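# Fold the unzipped laundry bag's lid fully open

## Task

Swing the lid of the already unzipped laundry bag back until it will open no further; when finished, both garments have to lie wholly inside the bag, and the bag and the bin must both be upright on the table.

## Robot and tools

Robot: two six-joint arms with grippers, left_arm and right_arm, each bolted to a tilted plate on a shared metal frame behind them. A 'too close' message treats each plate and its half of the frame as part of that arm. Calibrated bases in the scene frame: left_arm at (+0.038, +0.326, +0.115) m, right_arm at (-0.049, -0.324, +0.115) m, both turned slightly (quaternions are given in the setup).

Frames: the scene frame has its origin on the table surface halfway between the nominal bases, +z up, +x reaching out over the table, and left_arm on the +y side (arm names do not match image sides). Each arm's end_effector_position (m) and end_effector_quat_wxyz are in that arm's own base frame; fixed cameras and the table use the scene frame. The reported hand pose can be off by a few cm, more at long reach. On the gripper, fingers point along +z and close along y; the reported position sits between the pads, about 1 cm short of the tips.

Row layout (used by every moving argument): one flat list of 14 numbers covering both arms, all in [-1, 1]. First the 7 for left_arm, then the 7 for right_arm. Inside each block the order is: shoulder, elbow, waist, wrist pitch, wrist yaw, wrist roll, gripper opening. Follow this order only, even though range lists may name the waist first. The six joint numbers are offsets, not poses: they count from the arm's 'Joint targets' as they stand when the action (or move) begins, never from the previous row, so sending the same offset twice moves the joint twice. Scale: 1.0 equals 2.224 rad for shoulder, elbow and waist, and 8.485 rad for the three wrist joints. The opening number is absolute: +1 fully open, -1 shut. Sending 0 for a joint keeps its target; to leave a gripper unchanged, resend its current command (0 is half open, not 'no change').

Joint ranges (rad): waist -2.618 to 3.054, shoulder 0 to 3.142, elbow 0 to 3.142, wrist pitch -1.571 to 1.571, wrist yaw -1.571 to 1.571, wrist roll -2.094 to 2.094. Real ends can differ by up to 0.059 rad. An action asking for more than 0.059 rad beyond a range end is rejected for both arms; if a call's first action fails this, the whole call is rejected. 'joint sent to its limit' means a joint was clipped at its end.

Tools:
- execute_actions(actions, cameras): actions is a list of actions; each action is a list of up to 15 rows, one row per 1/30 s step, and a short list repeats its final row to fill 15 steps (0.5 s). An empty list only reports state and images.
- move(target, speed, blend, opening_speed, blocking, cameras): target is one 14-number row or a list of up to 15 rows, every row offset from the same starting Joint targets. The joints travel together on a path to the resulting angles, so the hand traces a curve; no obstacle avoidance. speed is rad/s for the joint with the farthest to go, 0.01 to 12.57, default 0.5 (one value or one per target). blend (rad) rounds corners between listed targets. opening_speed (per second on the -1..+1 scale, at least 0.2) ramps the grippers gradually. blocking=false returns after about 0.5 s while the move continues. The 'move:' line reports done, off_target (resting more than 0.035 rad from target), moving, held or fault, plus limits=held if steps were withheld. Done does not mean no contact.
- wait(seconds 0 to 10): lets time pass with commands held; a running move continues.
- stop(): brakes a running move; fast moves need room.
- zoom_image(camera, region [x0, y0, x1, y1] in pixels, at most 504 x 504): closer view of that camera's most recent image.
- finished_scene(scene 1, optional): ends the scene for good.

Cameras: cam_head_left, cam_head_right, cam_high (896x504, fixed, scene frame) and cam_left_wrist, cam_right_wrist (672x504 fisheye, carried on the hands). Calibration matrices are supplied; expect small pose errors.

Result lines: Joint positions and Joint velocities list each arm's six joints in the order above then the finger-pad gap (m; 0.094 when fully open). 'within noise' means the arm is still. Joint targets are the base for the next offsets. Tool commands show current gripper commands. grip_measured is the measured opening on the command scale (reads a little wide when empty; a firm grip reads narrower than the part). Joint torques (N m) include gravity, have per-unit offsets, and joints 1 to 3 wrap at ±28. Step readings list joint angles at some steps for execute_actions calls. 'joint command not followed' means the clearance check altered targets. Each joint target may lead its measured angle by at most 0.339 rad (big joints) or 2.2 rad (wrist), and targets putting the hand over 200 mm from where it is get scaled back, so large moves take several actions.

Cautions: nothing may fall or be left off the table; keep the bag, bin and garments on it. Avoid slamming, hard hits or strong pushes, drops, and releasing parts while they move. Never let the arms strike or press each other, including one gripper closing on the other's fingers; this can fail the task. A stalled arm keeps pushing until commanded back past its Joint positions. Faster moves and targets set deeper past contact hit harder. Loaded or stretched arms, or pushing at unreachable poses, heat motors: MOTOR HOT appears at 75 °C, at 90 °C the arm folds and idles for good, at 100 °C it goes limp. Objects may occasionally be nudged by outside pushes. For soft items, close slowly with a low opening_speed.

Each tool is called after "Call:" as name([rows], argument=value, ...), one row to a line, values as JSON.

## Session

Call:
execute_actions(actions=[])

Scene clock: 0.00 s.
left_arm: end_effector_position=(+0.4130, -0.0422, +0.2778) grip_measured=+1.000 end_effector_quat_wxyz=(+0.776, +0.059, +0.590, +0.216) | right_arm: end_effector_position=(+0.3859, +0.0274, +0.2618) grip_measured=+1.000 end_effector_quat_wxyz=(+0.253, +0.177, +0.950, -0.044)
Joint names: [shoulder, elbow, waist, wrist pitch, wrist yaw, wrist roll]
Joint positions: left_arm=[1.544 0.505 -0.286 1.374 -0.434 0.516 0.094] | right_arm=[1.667 1.827 0.187 -1.275 0.259 0.494 0.094]
Joint velocities: within noise
Joint torques (N m): no reading
Motor temperatures (°C): left_arm=[27 35 25 34 26 25 23] | right_arm=[31 32 27 32 27 25 22]
Heat: left arm: 35 °C; right arm: 32 °C.
Joint targets: left_arm=[1.543 0.506 -0.287 1.364 -0.432 0.514] | right_arm=[1.657 1.837 0.189 -1.274 0.263 0.493]
Tool commands: left_gripper/opening=+1.0 right_gripper/opening=+1.0

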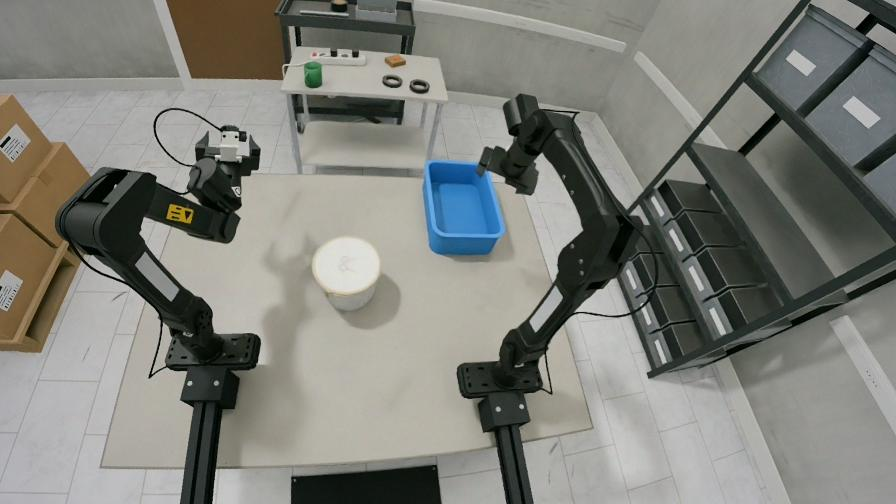

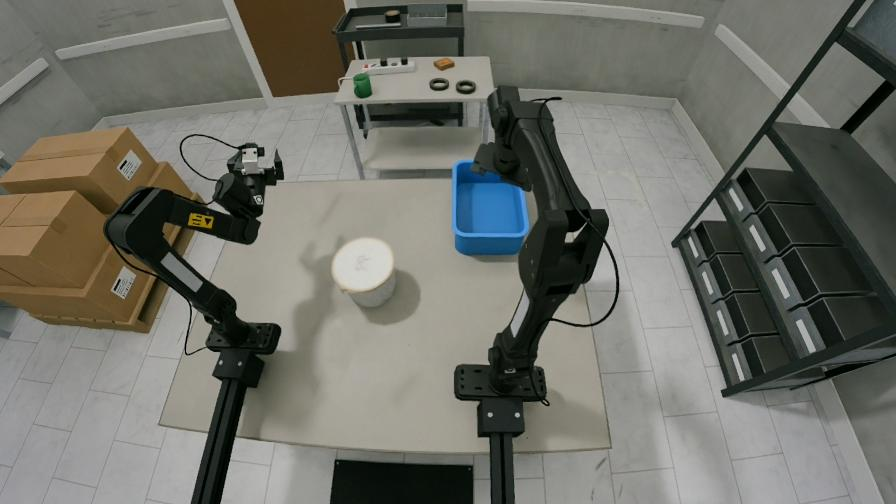

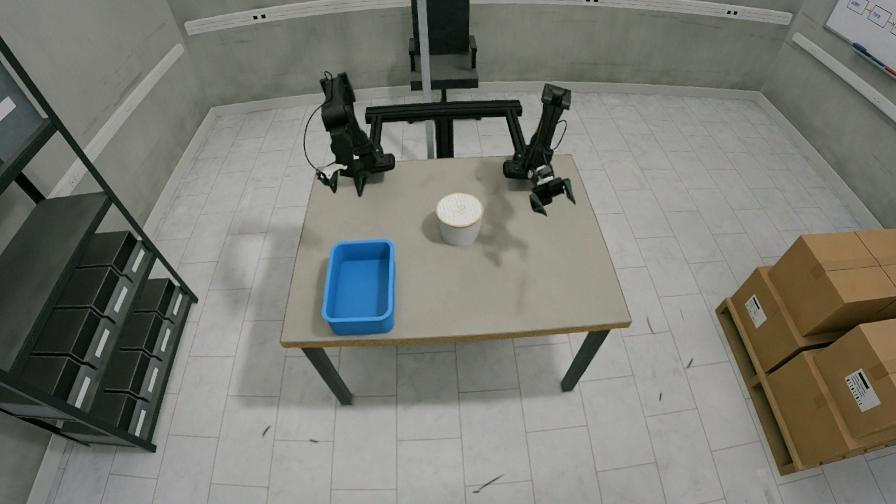

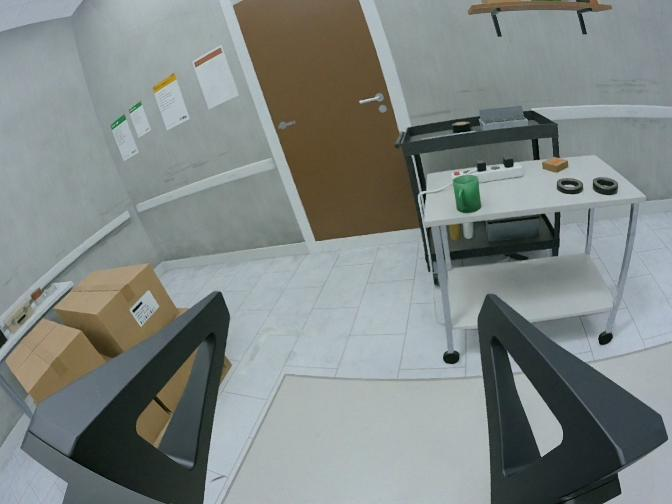

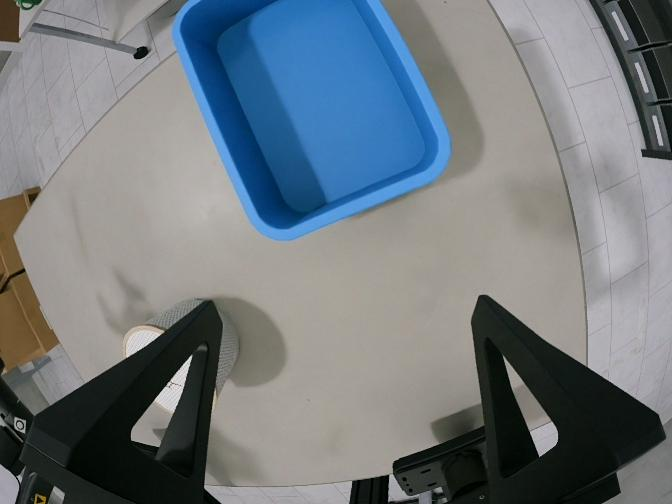

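Call:
zoom_image(camera="cam_head_left", region=[290, 220, 420, 320])

Call:
zoom_image(camera="cam_head_right", region=[300, 220, 430, 320])

Call:
zoom_image(camera="cam_high", region=[410, 175, 510, 255])

Call:
zoom_image(camera="cam_right_wrist", region=[100, 270, 270, 430])

Scaled by 3.877 from the camera's 896x504 image, which has a finer 1280x720 frame.

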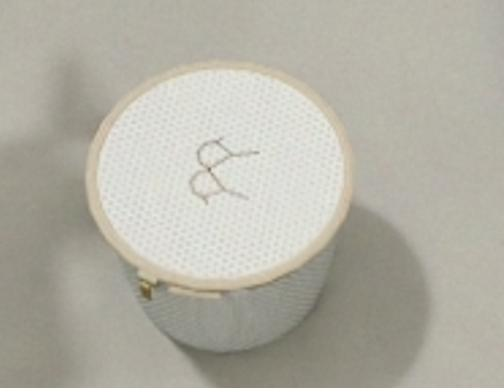

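Scaled by 3.877 from the camera's 896x504 image, which has a finer 1280x720 frame.

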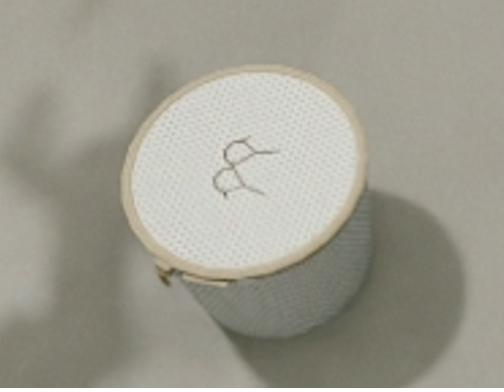

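Scaled by 5.040 from the camera's 896x504 image, which has a finer 1280x720 frame.

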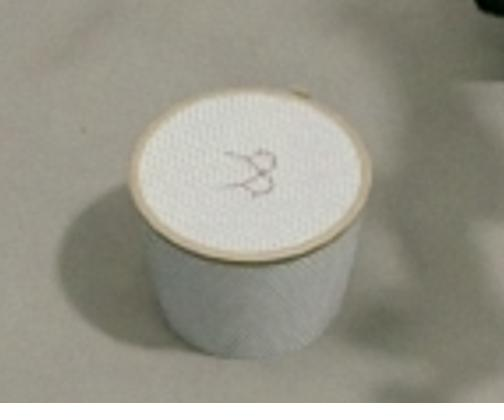

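Scaled by 2.965 from the camera's 672x504 image, which has a finer 960x720 frame.

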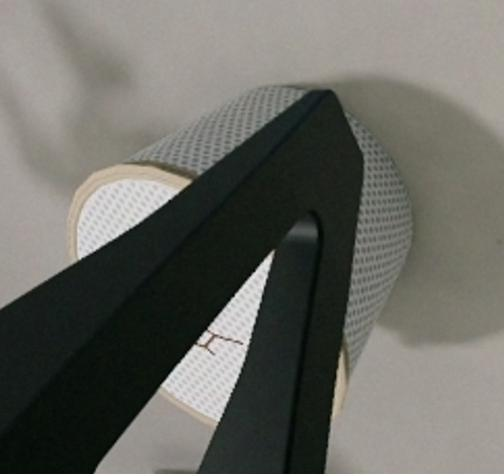

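Call:
move(target=[0,0,0,0,0,0,1,0,0,0.337,0,0,0,1], speed=0.8, cameras=["cam_right_wrist"])

Call:
zoom_image(camera="cam_right_wrist", region=[180, 160, 380, 340])

Scene clock: 119.47 s.
left_arm: end_effector_position=(+0.4130, -0.0422, +0.2778) grip_measured=+1.000 end_effector_quat_wxyz=(+0.776, +0.059, +0.590, +0.216) | right_arm: end_effector_position=(+0.2623, +0.2844, +0.2617) grip_measured=+1.000 end_effector_quat_wxyz=(+0.251, -0.186, +0.949, +0.053)
Joint names: [shoulder, elbow, waist, wrist pitch, wrist yaw, wrist roll]
Joint positions: left_arm=[1.544 0.505 -0.286 1.374 -0.434 0.516 0.094] | right_arm=[1.667 1.827 0.941 -1.275 0.257 0.494 0.094]
Joint velocities: within noise
Joint torques (N m): left_arm=[-6.84 7.25 -0.81 1.64 0.18 0.01] | right_arm=[-7.3 6.38 0.76 0.98 0.09 -0.03]
Motor temperatures (°C): left_arm=[29 36 25 37 26 24 23] | right_arm=[36 33 26 31 26 25 22]
Heat: left arm: 37 °C; right arm: 36 °C.
Joint targets: left_arm=[1.543 0.506 -0.287 1.364 -0.432 0.514] | right_arm=[1.657 1.837 0.939 -1.274 0.263 0.493]
move: done
camera_calibration:
cam_right_wrist: T_world_to_cam=[[0.336964, -0.940237, -0.049085, 0.195544], [-0.931445, -0.340511, 0.128302, 0.332782], [-0.137348, 0.00248694, -0.99052, 0.398564], [0, 0, 0, 1]] pos_world=[0.298819, 0.296183, 0.361688]
Images, in order (width x height): cam_right_wrist 672x504.

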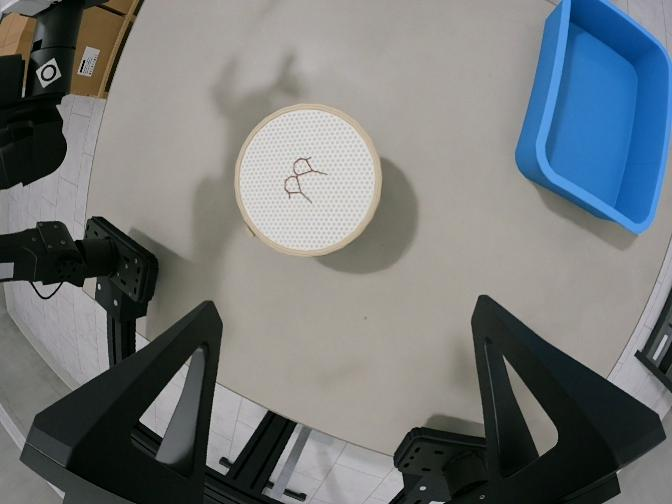

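Scaled by 2.520 from the camera's 672x504 image, which has a finer 960x720 frame.

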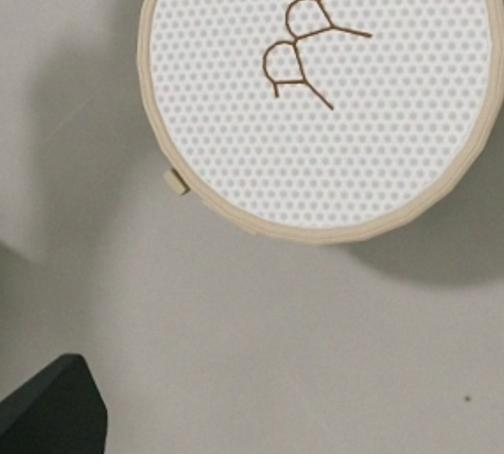

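Call:
move(target=[0,0,0,0,0,0,1,-0.578,-0.706,0.252,0.1447,0.0574,-0.0581,1], speed=1.0, cameras=["cam_right_wrist","cam_head_left"])

Call:
zoom_image(camera="cam_right_wrist", region=[180, 120, 480, 340])

Scene clock: 167.70 s.
left_arm: end_effector_position=(+0.4130, -0.0422, +0.2778) grip_measured=+1.000 end_effector_quat_wxyz=(+0.776, +0.059, +0.590, +0.216) | right_arm: end_effector_position=(+0.1368, +0.2141, +0.2195) grip_measured=+1.000 end_effector_quat_wxyz=(+0.630, -0.306, +0.682, +0.210)
Joint names: [shoulder, elbow, waist, wrist pitch, wrist yaw, wrist roll]
Joint positions: left_arm=[1.544 0.505 -0.286 1.374 -0.434 0.516 0.094] | right_arm=[0.384 0.28 1.492 -0.057 0.743 0.009 0.094]
Joint velocities: within noise
Joint torques (N m): left_arm=[-7.16 7.25 -0.72 1.6 0.15 -0.05] | right_arm=[0.46 5.5 0.49 1.57 0.08 -0.1]
Motor temperatures (°C): left_arm=[29 36 24 37 26 24 23] | right_arm=[34 33 26 31 26 25 22]
Heat: left arm: 37 °C; right arm: 34 °C.
Joint targets: left_arm=[1.543 0.506 -0.287 1.364 -0.432 0.514] | right_arm=[0.371 0.267 1.500 -0.047 0.750 0.000]
move: done
camera_calibration:
cam_right_wrist: T_world_to_cam=[[0.689466, -0.72324, 0.0395019, 0.055496], [-0.481701, -0.498569, -0.720689, 0.355966], [0.540926, 0.477862, -0.692132, 0.0795916], [0, 0, 0, 1]] pos_world=[0.0901534, 0.179577, 0.309436]
Images, in order (width x height): cam_head_left 896x504, cam_right_wrist 672x504.

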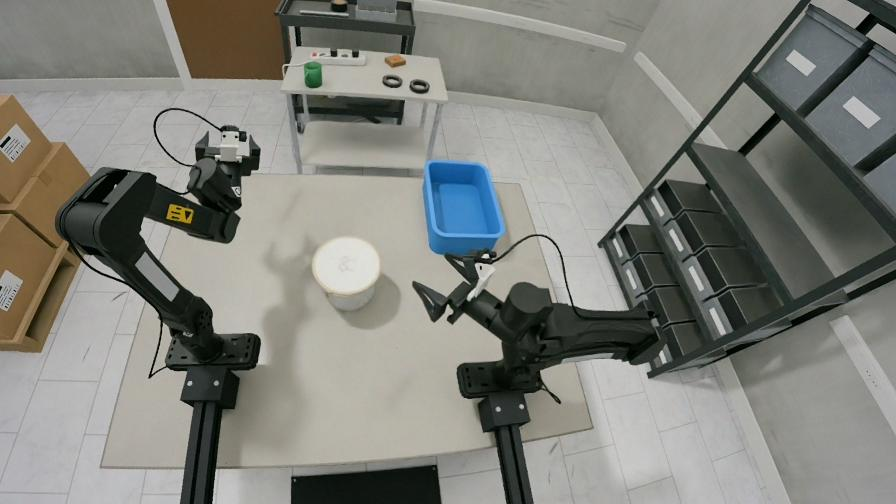

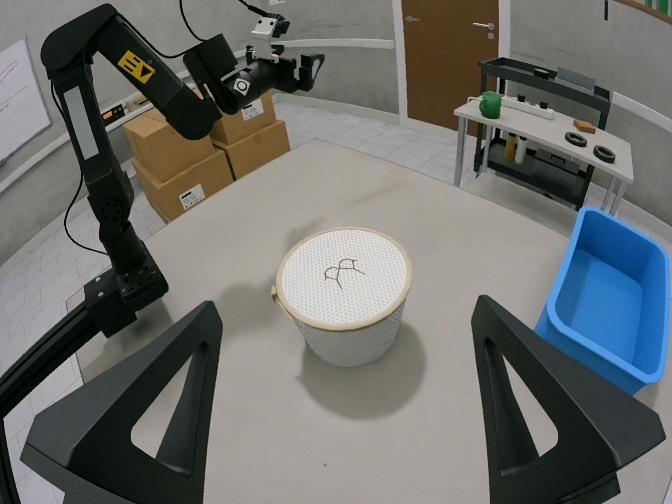

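Scaled by 1.680 from the camera's 672x504 image, which has a finer 960x720 frame.

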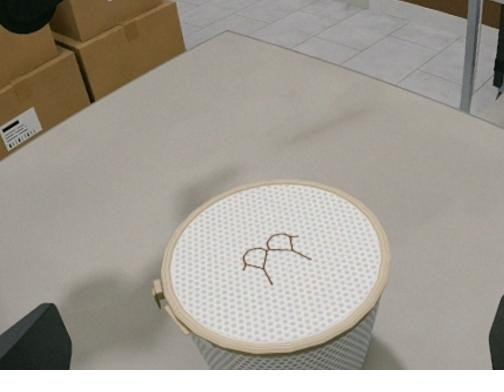

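Call:
zoom_image(camera="cam_right_wrist", region=[260, 220, 420, 340])

Call:
zoom_image(camera="cam_right_wrist", region=[260, 270, 320, 330])

Scaled by 3.150 from the camera's 672x504 image, which has a finer 960x720 frame.

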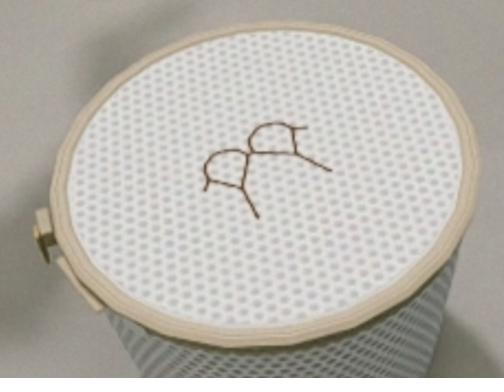

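Scaled by 8.400 from the camera's 672x504 image, which has a finer 960x720 frame.

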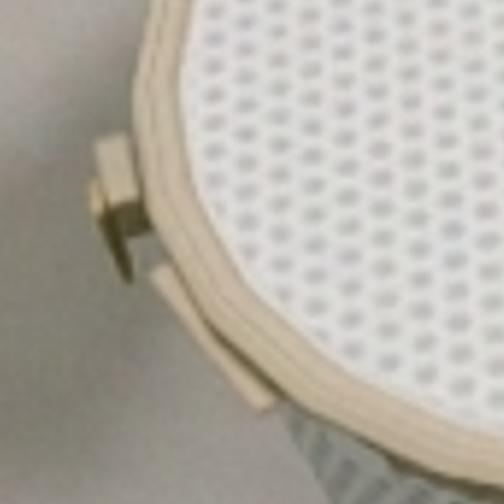

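Call:
move([
  [0,0,0,0,0,0,1,0.2,0.05,-0.607,0.06,-0.1,0,1],
  [0,0,0,0,0,0,1,0.850,0.212,-0.607,0.1672,-0.2557,0,1],
], speed=1.0, blend=0.2, cameras=["cam_right_wrist","cam_head_left"])

Call:
zoom_image(camera="cam_right_wrist", region=[200, 120, 500, 340])

Scene clock: 217.00 s.
left_arm: end_effector_position=(+0.4130, -0.0422, +0.2778) grip_measured=+1.000 end_effector_quat_wxyz=(+0.776, +0.059, +0.590, +0.216) | right_arm: end_effector_position=(+0.3229, +0.2297, +0.0656) grip_measured=+1.000 end_effector_quat_wxyz=(+0.452, -0.460, +0.549, +0.532)
Joint names: [shoulder, elbow, waist, wrist pitch, wrist yaw, wrist roll]
Joint positions: left_arm=[1.544 0.505 -0.286 1.374 -0.434 0.516 0.094] | right_arm=[2.25 0.723 0.156 1.364 -1.407 0.007 0.094]
Joint velocities: within noise
Joint torques (N m): left_arm=[-7.04 7.45 -0.72 1.62 0.16 -0.01] | right_arm=[-7.82 3.63 0.64 1.22 -0.27 -0.09]
Motor temperatures (°C): left_arm=[28 36 24 37 26 23 23] | right_arm=[31 34 26 32 26 25 22]
Heat: left arm: 37 °C; right arm: 34 °C.
Joint targets: left_arm=[1.543 0.506 -0.287 1.364 -0.432 0.514] | right_arm=[2.262 0.738 0.150 1.372 -1.419 0.001]
move: done
camera_calibration:
cam_right_wrist: T_world_to_cam=[[0.973987, 0.00197982, -0.226595, -0.296395], [-0.176295, -0.621634, -0.763211, 0.274968], [-0.14237, 0.783305, -0.605114, 0.00974628], [0, 0, 0, 1]] pos_world=[0.338548, 0.163882, 0.148595]
Images, in order (width x height): cam_head_left 896x504, cam_right_wrist 672x504.

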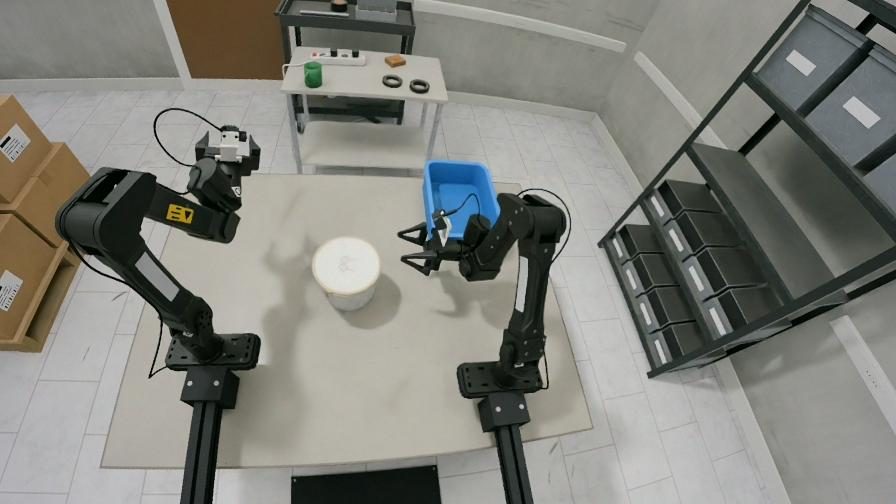

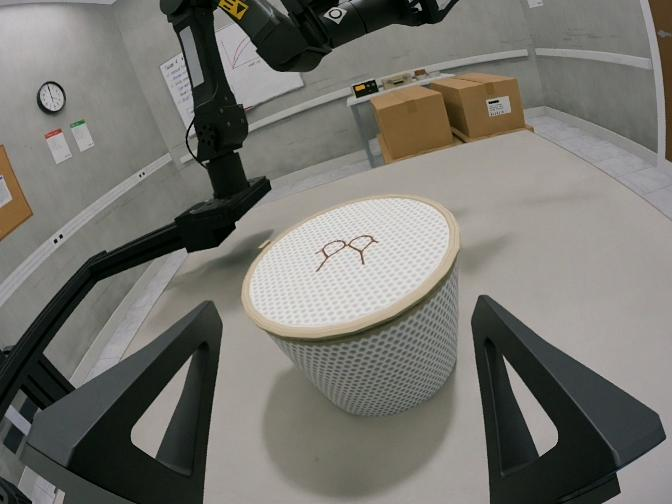

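Scaled by 1.680 from the camera's 672x504 image, which has a finer 960x720 frame.

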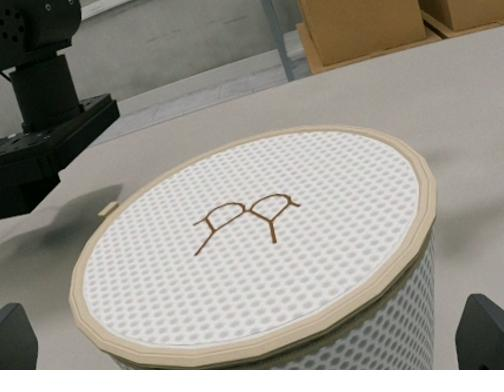

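Call:
zoom_image(camera="cam_right_wrist", region=[380, 200, 470, 300])

Call:
zoom_image(camera="cam_right_wrist", region=[240, 260, 360, 360])

Scaled by 5.040 from the camera's 672x504 image, which has a finer 960x720 frame.

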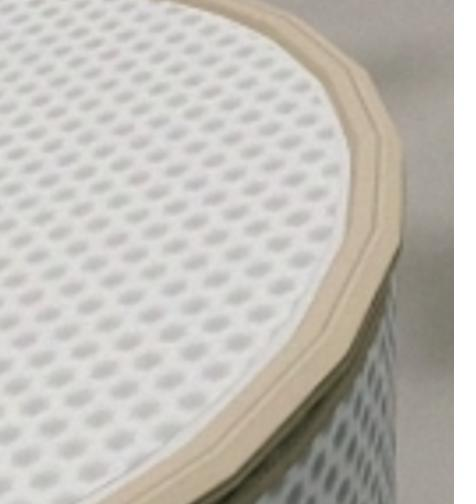

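Scaled by 4.200 from the camera's 672x504 image, which has a finer 960x720 frame.

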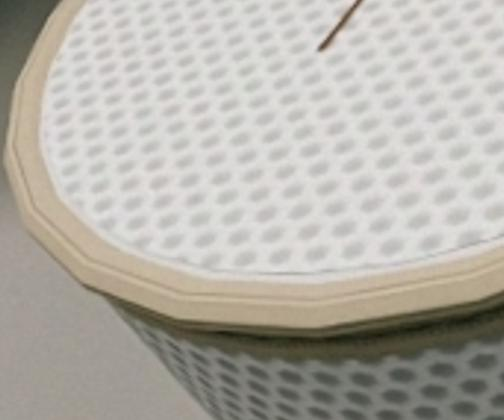

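Call:
move(target=[0,0,0,0,0,0,1,0.0567,0.119,0.018,-0.0691,0.0081,0.106,-0.25], speed=0.6)

Call:
zoom_image(camera="cam_head_left", region=[300, 200, 480, 320])

Scene clock: 339.90 s.
left_arm: end_effector_position=(+0.4130, -0.0422, +0.2778) grip_measured=+1.000 end_effector_quat_wxyz=(+0.776, +0.059, +0.590, +0.216) | right_arm: end_effector_position=(+0.3671, +0.2431, +0.0124) grip_measured=-0.247 end_effector_quat_wxyz=(+0.034, -0.032, +0.749, +0.661)
Joint names: [shoulder, elbow, waist, wrist pitch, wrist yaw, wrist roll]
Joint positions: left_arm=[1.544 0.505 -0.286 1.374 -0.434 0.516 0.094] | right_arm=[2.367 0.983 0.176 0.794 -1.348 0.897 0.035]
Joint velocities: within noise
Joint torques (N m): left_arm=[-6.89 7.36 -0.84 1.63 0.15 -0.01] | right_arm=[-8.49 4.64 2.24 0.99 -0.32 -0.02]
Motor temperatures (°C): left_arm=[28 36 24 38 26 23 23] | right_arm=[34 31 26 31 26 25 22]
Heat: left arm: 38 °C; right arm: 34 °C.
Joint targets: left_arm=[1.543 0.506 -0.287 1.364 -0.432 0.514] | right_arm=[2.388 1.003 0.190 0.786 -1.351 0.900]
move: done
camera_calibration:
cam_right_wrist: T_world_to_cam=[[0.0336538, -0.109288, -0.99344, 0.0302332], [-0.803094, -0.594626, 0.0382091, 0.464026], [-0.594901, 0.79654, -0.10778, 0.130139], [0, 0, 0, 1]] pos_world=[0.449059, 0.175565, 0.0263313]

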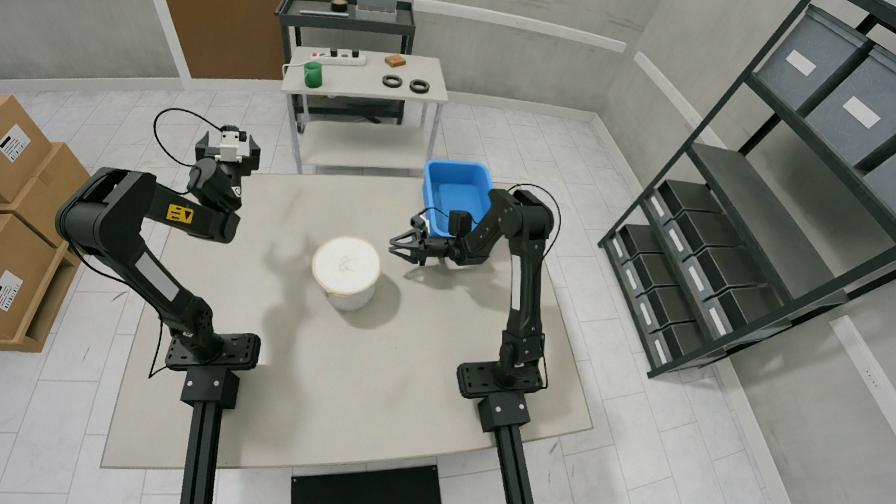

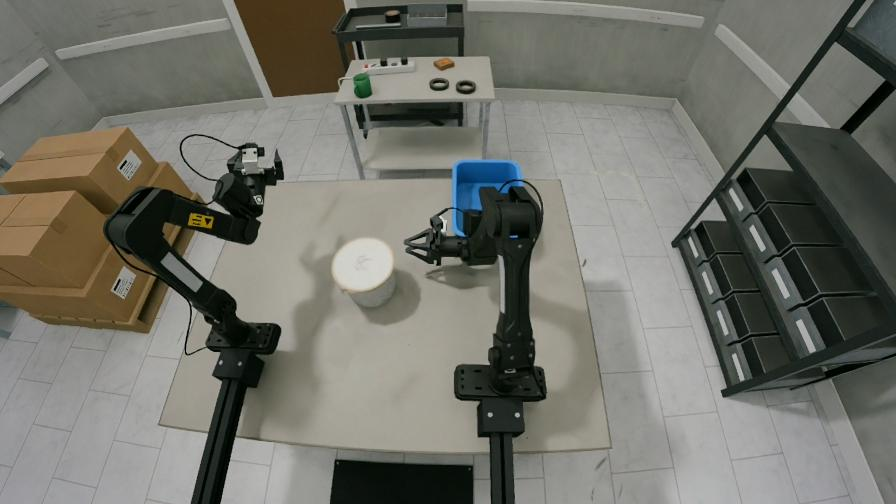

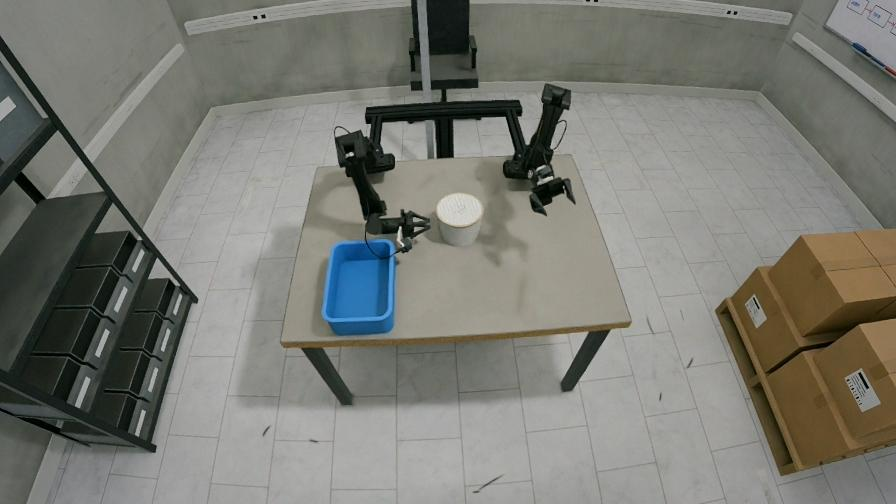

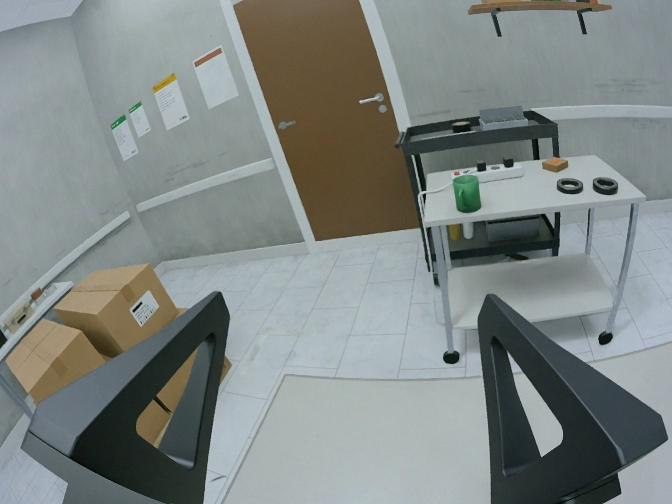

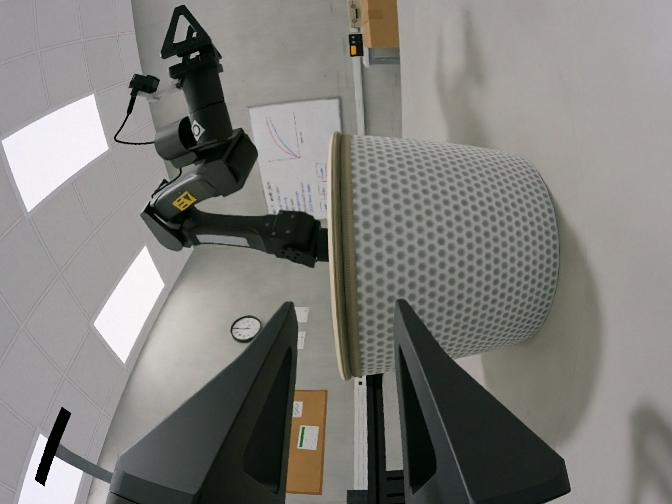

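Scaled by 2.800 from the camera's 896x504 image, which has a finer 1280x720 frame.

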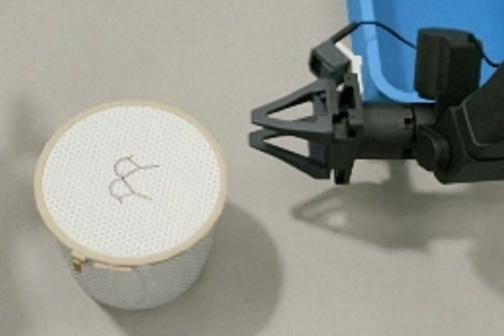

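Call:
zoom_image(camera="cam_right_wrist", region=[290, 120, 410, 250])

Call:
zoom_image(camera="cam_right_wrist", region=[280, 270, 420, 400])

Scaled by 3.877 from the camera's 672x504 image, which has a finer 960x720 frame.

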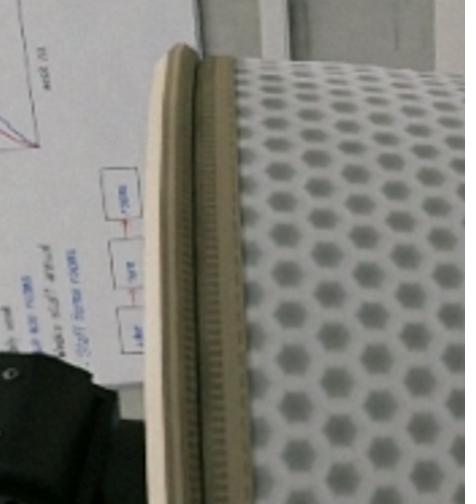

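Scaled by 3.600 from the camera's 672x504 image, which has a finer 960x720 frame.

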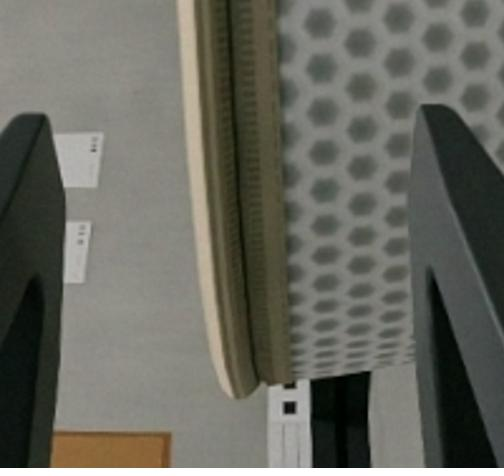

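Call:
move(target=[0,0,0,0,0,0,1,0.0128,0.0352,0.0321,-0.0059,0,0,-0.25], speed=0.3, cameras=["cam_right_wrist"])

Call:
zoom_image(camera="cam_right_wrist", region=[260, 240, 440, 400])

Scene clock: 370.23 s.
left_arm: end_effector_position=(+0.4130, -0.0422, +0.2778) grip_measured=+1.000 end_effector_quat_wxyz=(+0.776, +0.059, +0.590, +0.216) | right_arm: end_effector_position=(+0.3634, +0.2747, +0.0125) grip_measured=-0.247 end_effector_quat_wxyz=(+0.009, -0.060, +0.747, +0.662)
Joint names: [shoulder, elbow, waist, wrist pitch, wrist yaw, wrist roll]
Joint positions: left_arm=[1.544 0.505 -0.286 1.374 -0.434 0.516 0.094] | right_arm=[2.395 1.061 0.253 0.744 -1.347 0.899 0.035]
Joint velocities: within noise
Joint torques (N m): left_arm=[-7.01 7.58 -0.64 1.62 0.22 -0.04] | right_arm=[-8.8 4.97 1.89 0.98 -0.33 0]
Motor temperatures (°C): left_arm=[28 36 24 38 26 23 23] | right_arm=[34 32 26 31 26 25 22]
Heat: left arm: 38 °C; right arm: 34 °C.
Joint targets: left_arm=[1.543 0.506 -0.287 1.364 -0.432 0.514] | right_arm=[2.416 1.081 0.261 0.735 -1.351 0.900]
move: done
camera_calibration:
cam_right_wrist: T_world_to_cam=[[0.0408211, -0.107054, -0.993415, 0.0306598], [-0.755657, -0.653781, 0.0394025, 0.478891], [-0.653694, 0.749073, -0.107584, 0.137054], [0, 0, 0, 1]] pos_world=[0.450217, 0.213708, 0.0263333]
Images, in order (width x height): cam_right_wrist 672x504.

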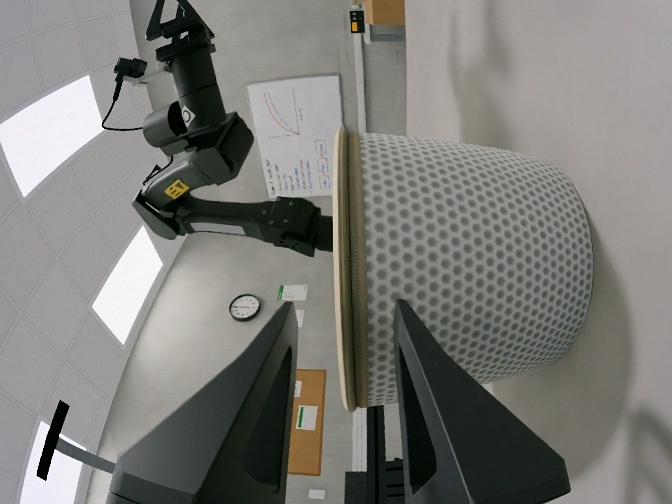

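Scaled by 2.800 from the camera's 672x504 image, which has a finer 960x720 frame.

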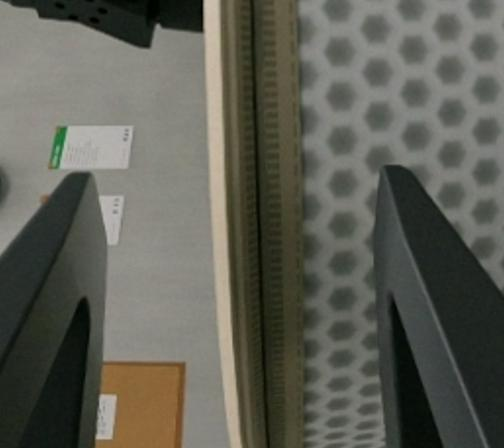

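Call:
move(target=[0,0,0,0,0,0,1,-0.0045,0,0,0,0,0,-0.70], speed=0.3, cameras=["cam_right_wrist"])

Call:
zoom_image(camera="cam_right_wrist", region=[290, 260, 410, 360])

Scene clock: 408.10 s.
left_arm: end_effector_position=(+0.4130, -0.0422, +0.2778) grip_measured=+1.000 end_effector_quat_wxyz=(+0.776, +0.059, +0.590, +0.216) | right_arm: end_effector_position=(+0.3633, +0.2747, +0.0124) grip_measured=-0.697 end_effector_quat_wxyz=(+0.008, -0.060, +0.747, +0.662)
Joint names: [shoulder, elbow, waist, wrist pitch, wrist yaw, wrist roll]
Joint positions: left_arm=[1.544 0.505 -0.286 1.374 -0.434 0.516 0.094] | right_arm=[2.395 1.061 0.253 0.743 -1.347 0.899 0.014]
Joint velocities: within noise
Joint torques (N m): left_arm=[-6.84 7.54 -0.57 1.59 0.17 -0.06] | right_arm=[-9.55 4.97 1.89 1 -0.33 -0.01]
Motor temperatures (°C): left_arm=[28 35 24 38 26 23 23] | right_arm=[33 32 26 31 26 25 22]
Heat: left arm: 38 °C; right arm: 33 °C.
Joint targets: left_arm=[1.543 0.506 -0.287 1.364 -0.432 0.514] | right_arm=[2.406 1.081 0.261 0.736 -1.351 0.900]
move: done
camera_calibration:
cam_right_wrist: T_world_to_cam=[[0.0400992, -0.107285, -0.993419, 0.0309361], [-0.755623, -0.653778, 0.0401047, 0.478861], [-0.653778, 0.749042, -0.107283, 0.13708], [0, 0, 0, 1]] pos_world=[0.450218, 0.213709, 0.0262343]
Images, in order (width x height): cam_right_wrist 672x504.

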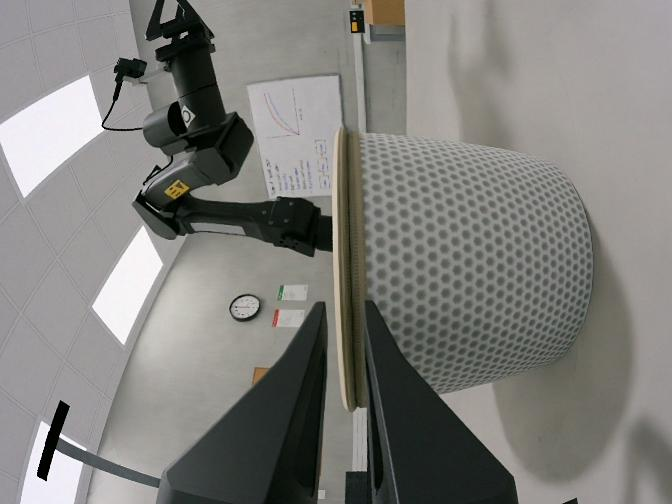

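Scaled by 4.200 from the camera's 672x504 image, which has a finer 960x720 frame.

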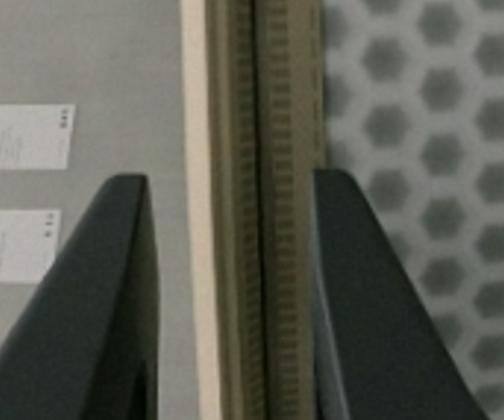

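Call:
move(target=[0,0,0,0,0,0,1,-0.0115,0,0,0,0,0,-0.70], speed=0.3, cameras=["cam_right_wrist"])

Call:
zoom_image(camera="cam_right_wrist", region=[290, 260, 410, 360])

Scene clock: 423.67 s.
left_arm: end_effector_position=(+0.4130, -0.0422, +0.2778) grip_measured=+1.000 end_effector_quat_wxyz=(+0.776, +0.059, +0.590, +0.216) | right_arm: end_effector_position=(+0.3633, +0.2747, +0.0124) grip_measured=-0.697 end_effector_quat_wxyz=(+0.008, -0.060, +0.747, +0.662)
Joint names: [shoulder, elbow, waist, wrist pitch, wrist yaw, wrist roll]
Joint positions: left_arm=[1.544 0.505 -0.286 1.374 -0.434 0.516 0.094] | right_arm=[2.395 1.061 0.253 0.743 -1.347 0.899 0.014]
Joint velocities: within noise
Joint torques (N m): left_arm=[-6.68 7.54 -0.64 1.58 0.16 0] | right_arm=[-11.51 4.97 1.88 1 -0.33 0]
Motor temperatures (°C): left_arm=[28 35 24 38 26 23 23] | right_arm=[34 32 26 31 26 25 22]
Heat: left arm: 38 °C; right arm: 34 °C.
Joint targets: left_arm=[1.543 0.506 -0.287 1.364 -0.432 0.514] | right_arm=[2.381 1.081 0.261 0.736 -1.351 0.900]
move: done
camera_calibration:
cam_right_wrist: T_world_to_cam=[[0.0400992, -0.107285, -0.993419, 0.0309361], [-0.755623, -0.653778, 0.0401047, 0.478861], [-0.653778, 0.749042, -0.107283, 0.13708], [0, 0, 0, 1]] pos_world=[0.450218, 0.213709, 0.0262343]
Images, in order (width x height): cam_right_wrist 672x504.

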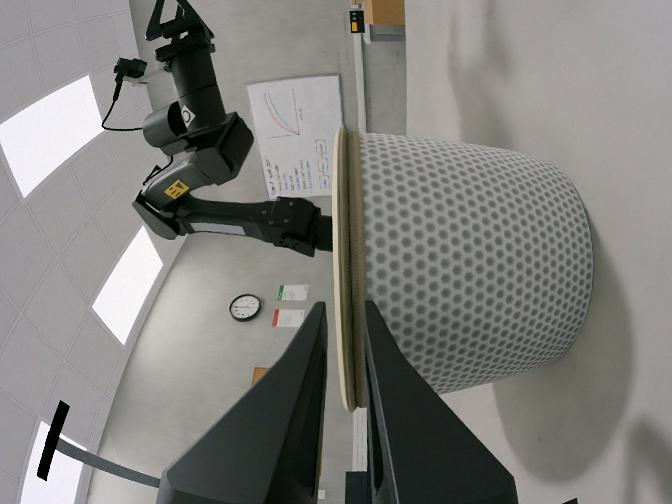

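Scaled by 4.200 from the camera's 672x504 image, which has a finer 960x720 frame.

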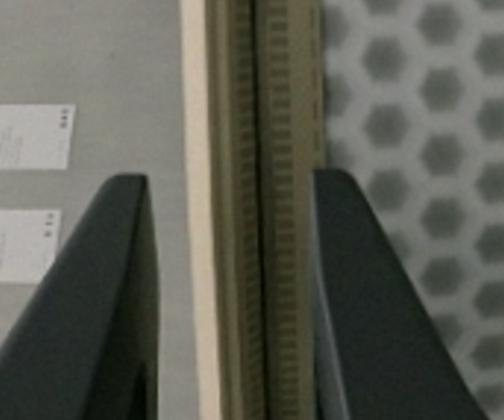

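Call:
move(target=[0,0,0,0,0,0,1,0.004,0,0,0.0053,0,0,-0.70], speed=0.3, cameras=["cam_right_wrist"])

Call:
zoom_image(camera="cam_right_wrist", region=[290, 260, 410, 360])

Scene clock: 434.73 s.
left_arm: end_effector_position=(+0.4130, -0.0422, +0.2778) grip_measured=+1.000 end_effector_quat_wxyz=(+0.776, +0.059, +0.590, +0.216) | right_arm: end_effector_position=(+0.3649, +0.2751, +0.0149) grip_measured=-0.697 end_effector_quat_wxyz=(+0.018, -0.068, +0.745, +0.664)
Joint names: [shoulder, elbow, waist, wrist pitch, wrist yaw, wrist roll]
Joint positions: left_arm=[1.544 0.505 -0.286 1.374 -0.434 0.516 0.094] | right_arm=[2.395 1.061 0.253 0.77 -1.347 0.899 0.014]
Joint velocities: within noise
Joint torques (N m): left_arm=[-6.72 7.46 -0.85 1.62 0.21 -0.01] | right_arm=[-10.82 4.98 1.89 1.17 -0.32 0]
Motor temperatures (°C): left_arm=[28 35 24 38 26 23 23] | right_arm=[35 32 26 31 26 25 22]
Heat: left arm: 38 °C; right arm: 35 °C.
Joint targets: left_arm=[1.543 0.506 -0.287 1.364 -0.432 0.514] | right_arm=[2.390 1.081 0.261 0.781 -1.351 0.900]
move: done
camera_calibration:
cam_right_wrist: T_world_to_cam=[[0.0657744, -0.100592, -0.992751, 0.0221182], [-0.756298, -0.654027, 0.0161616, 0.480845], [-0.650912, 0.749753, -0.119095, 0.136995], [0, 0, 0, 1]] pos_world=[0.451379, 0.213999, 0.0305021]
Images, in order (width x height): cam_right_wrist 672x504.

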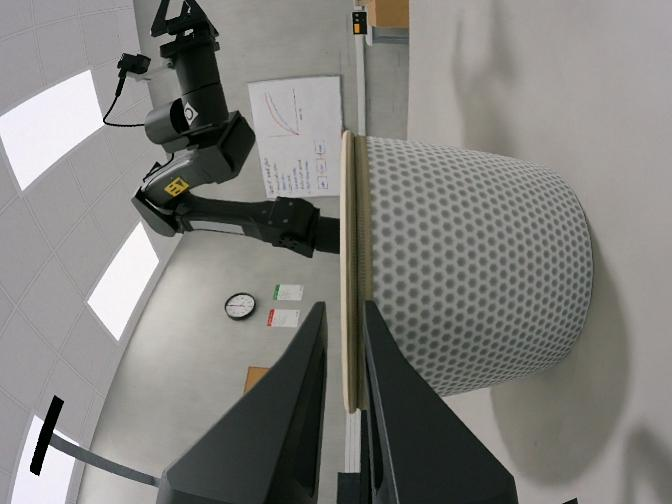

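Scaled by 4.200 from the camera's 672x504 image, which has a finer 960x720 frame.

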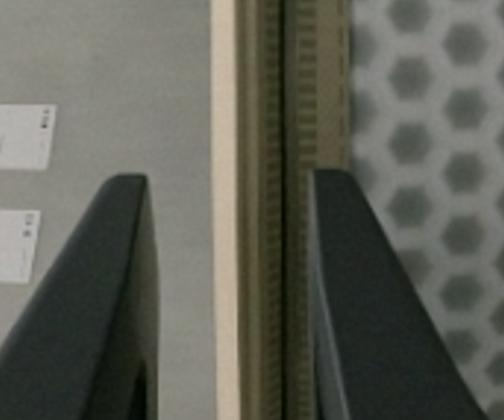

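Call:
move(target=[0,0,0,0,0,0,1,0,0,0.0085,0.0014,0,0,-0.70], speed=0.2, cameras=["cam_right_wrist"])

Call:
zoom_image(camera="cam_right_wrist", region=[290, 260, 410, 360])

Scene clock: 448.33 s.
left_arm: end_effector_position=(+0.4130, -0.0422, +0.2778) grip_measured=+1.000 end_effector_quat_wxyz=(+0.776, +0.059, +0.590, +0.216) | right_arm: end_effector_position=(+0.3615, +0.2805, +0.0160) grip_measured=-0.697 end_effector_quat_wxyz=(+0.018, -0.077, +0.743, +0.664)
Joint names: [shoulder, elbow, waist, wrist pitch, wrist yaw, wrist roll]
Joint positions: left_arm=[1.544 0.505 -0.286 1.374 -0.434 0.516 0.094] | right_arm=[2.395 1.061 0.268 0.781 -1.347 0.899 0.014]
Joint velocities: within noise
Joint torques (N m): left_arm=[-6.84 7.36 -0.76 1.6 0.19 -0.04] | right_arm=[-10.82 5 2.24 1.17 -0.32 0]
Motor temperatures (°C): left_arm=[27 35 24 38 26 23 23] | right_arm=[35 32 26 31 26 25 22]
Heat: left arm: 38 °C; right arm: 35 °C.
Joint targets: left_arm=[1.543 0.506 -0.287 1.364 -0.432 0.514] | right_arm=[2.390 1.081 0.280 0.793 -1.351 0.900]
move: done
camera_calibration:
cam_right_wrist: T_world_to_cam=[[0.0785212, -0.0965892, -0.992222, 0.0182098], [-0.746886, -0.664928, 0.00562224, 0.481613], [-0.6603, 0.740636, -0.124352, 0.136927], [0, 0, 0, 1]] pos_world=[0.448693, 0.220584, 0.0323876]
Images, in order (width x height): cam_right_wrist 672x504.

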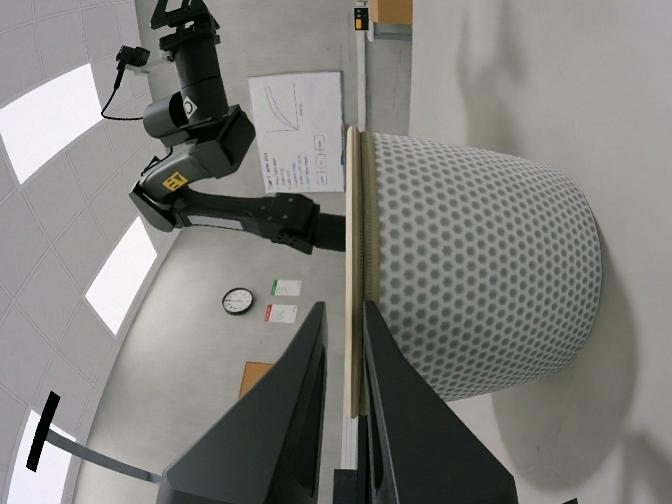

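Scaled by 4.200 from the camera's 672x504 image, which has a finer 960x720 frame.

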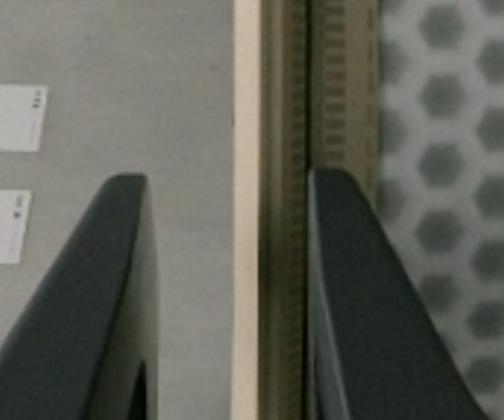

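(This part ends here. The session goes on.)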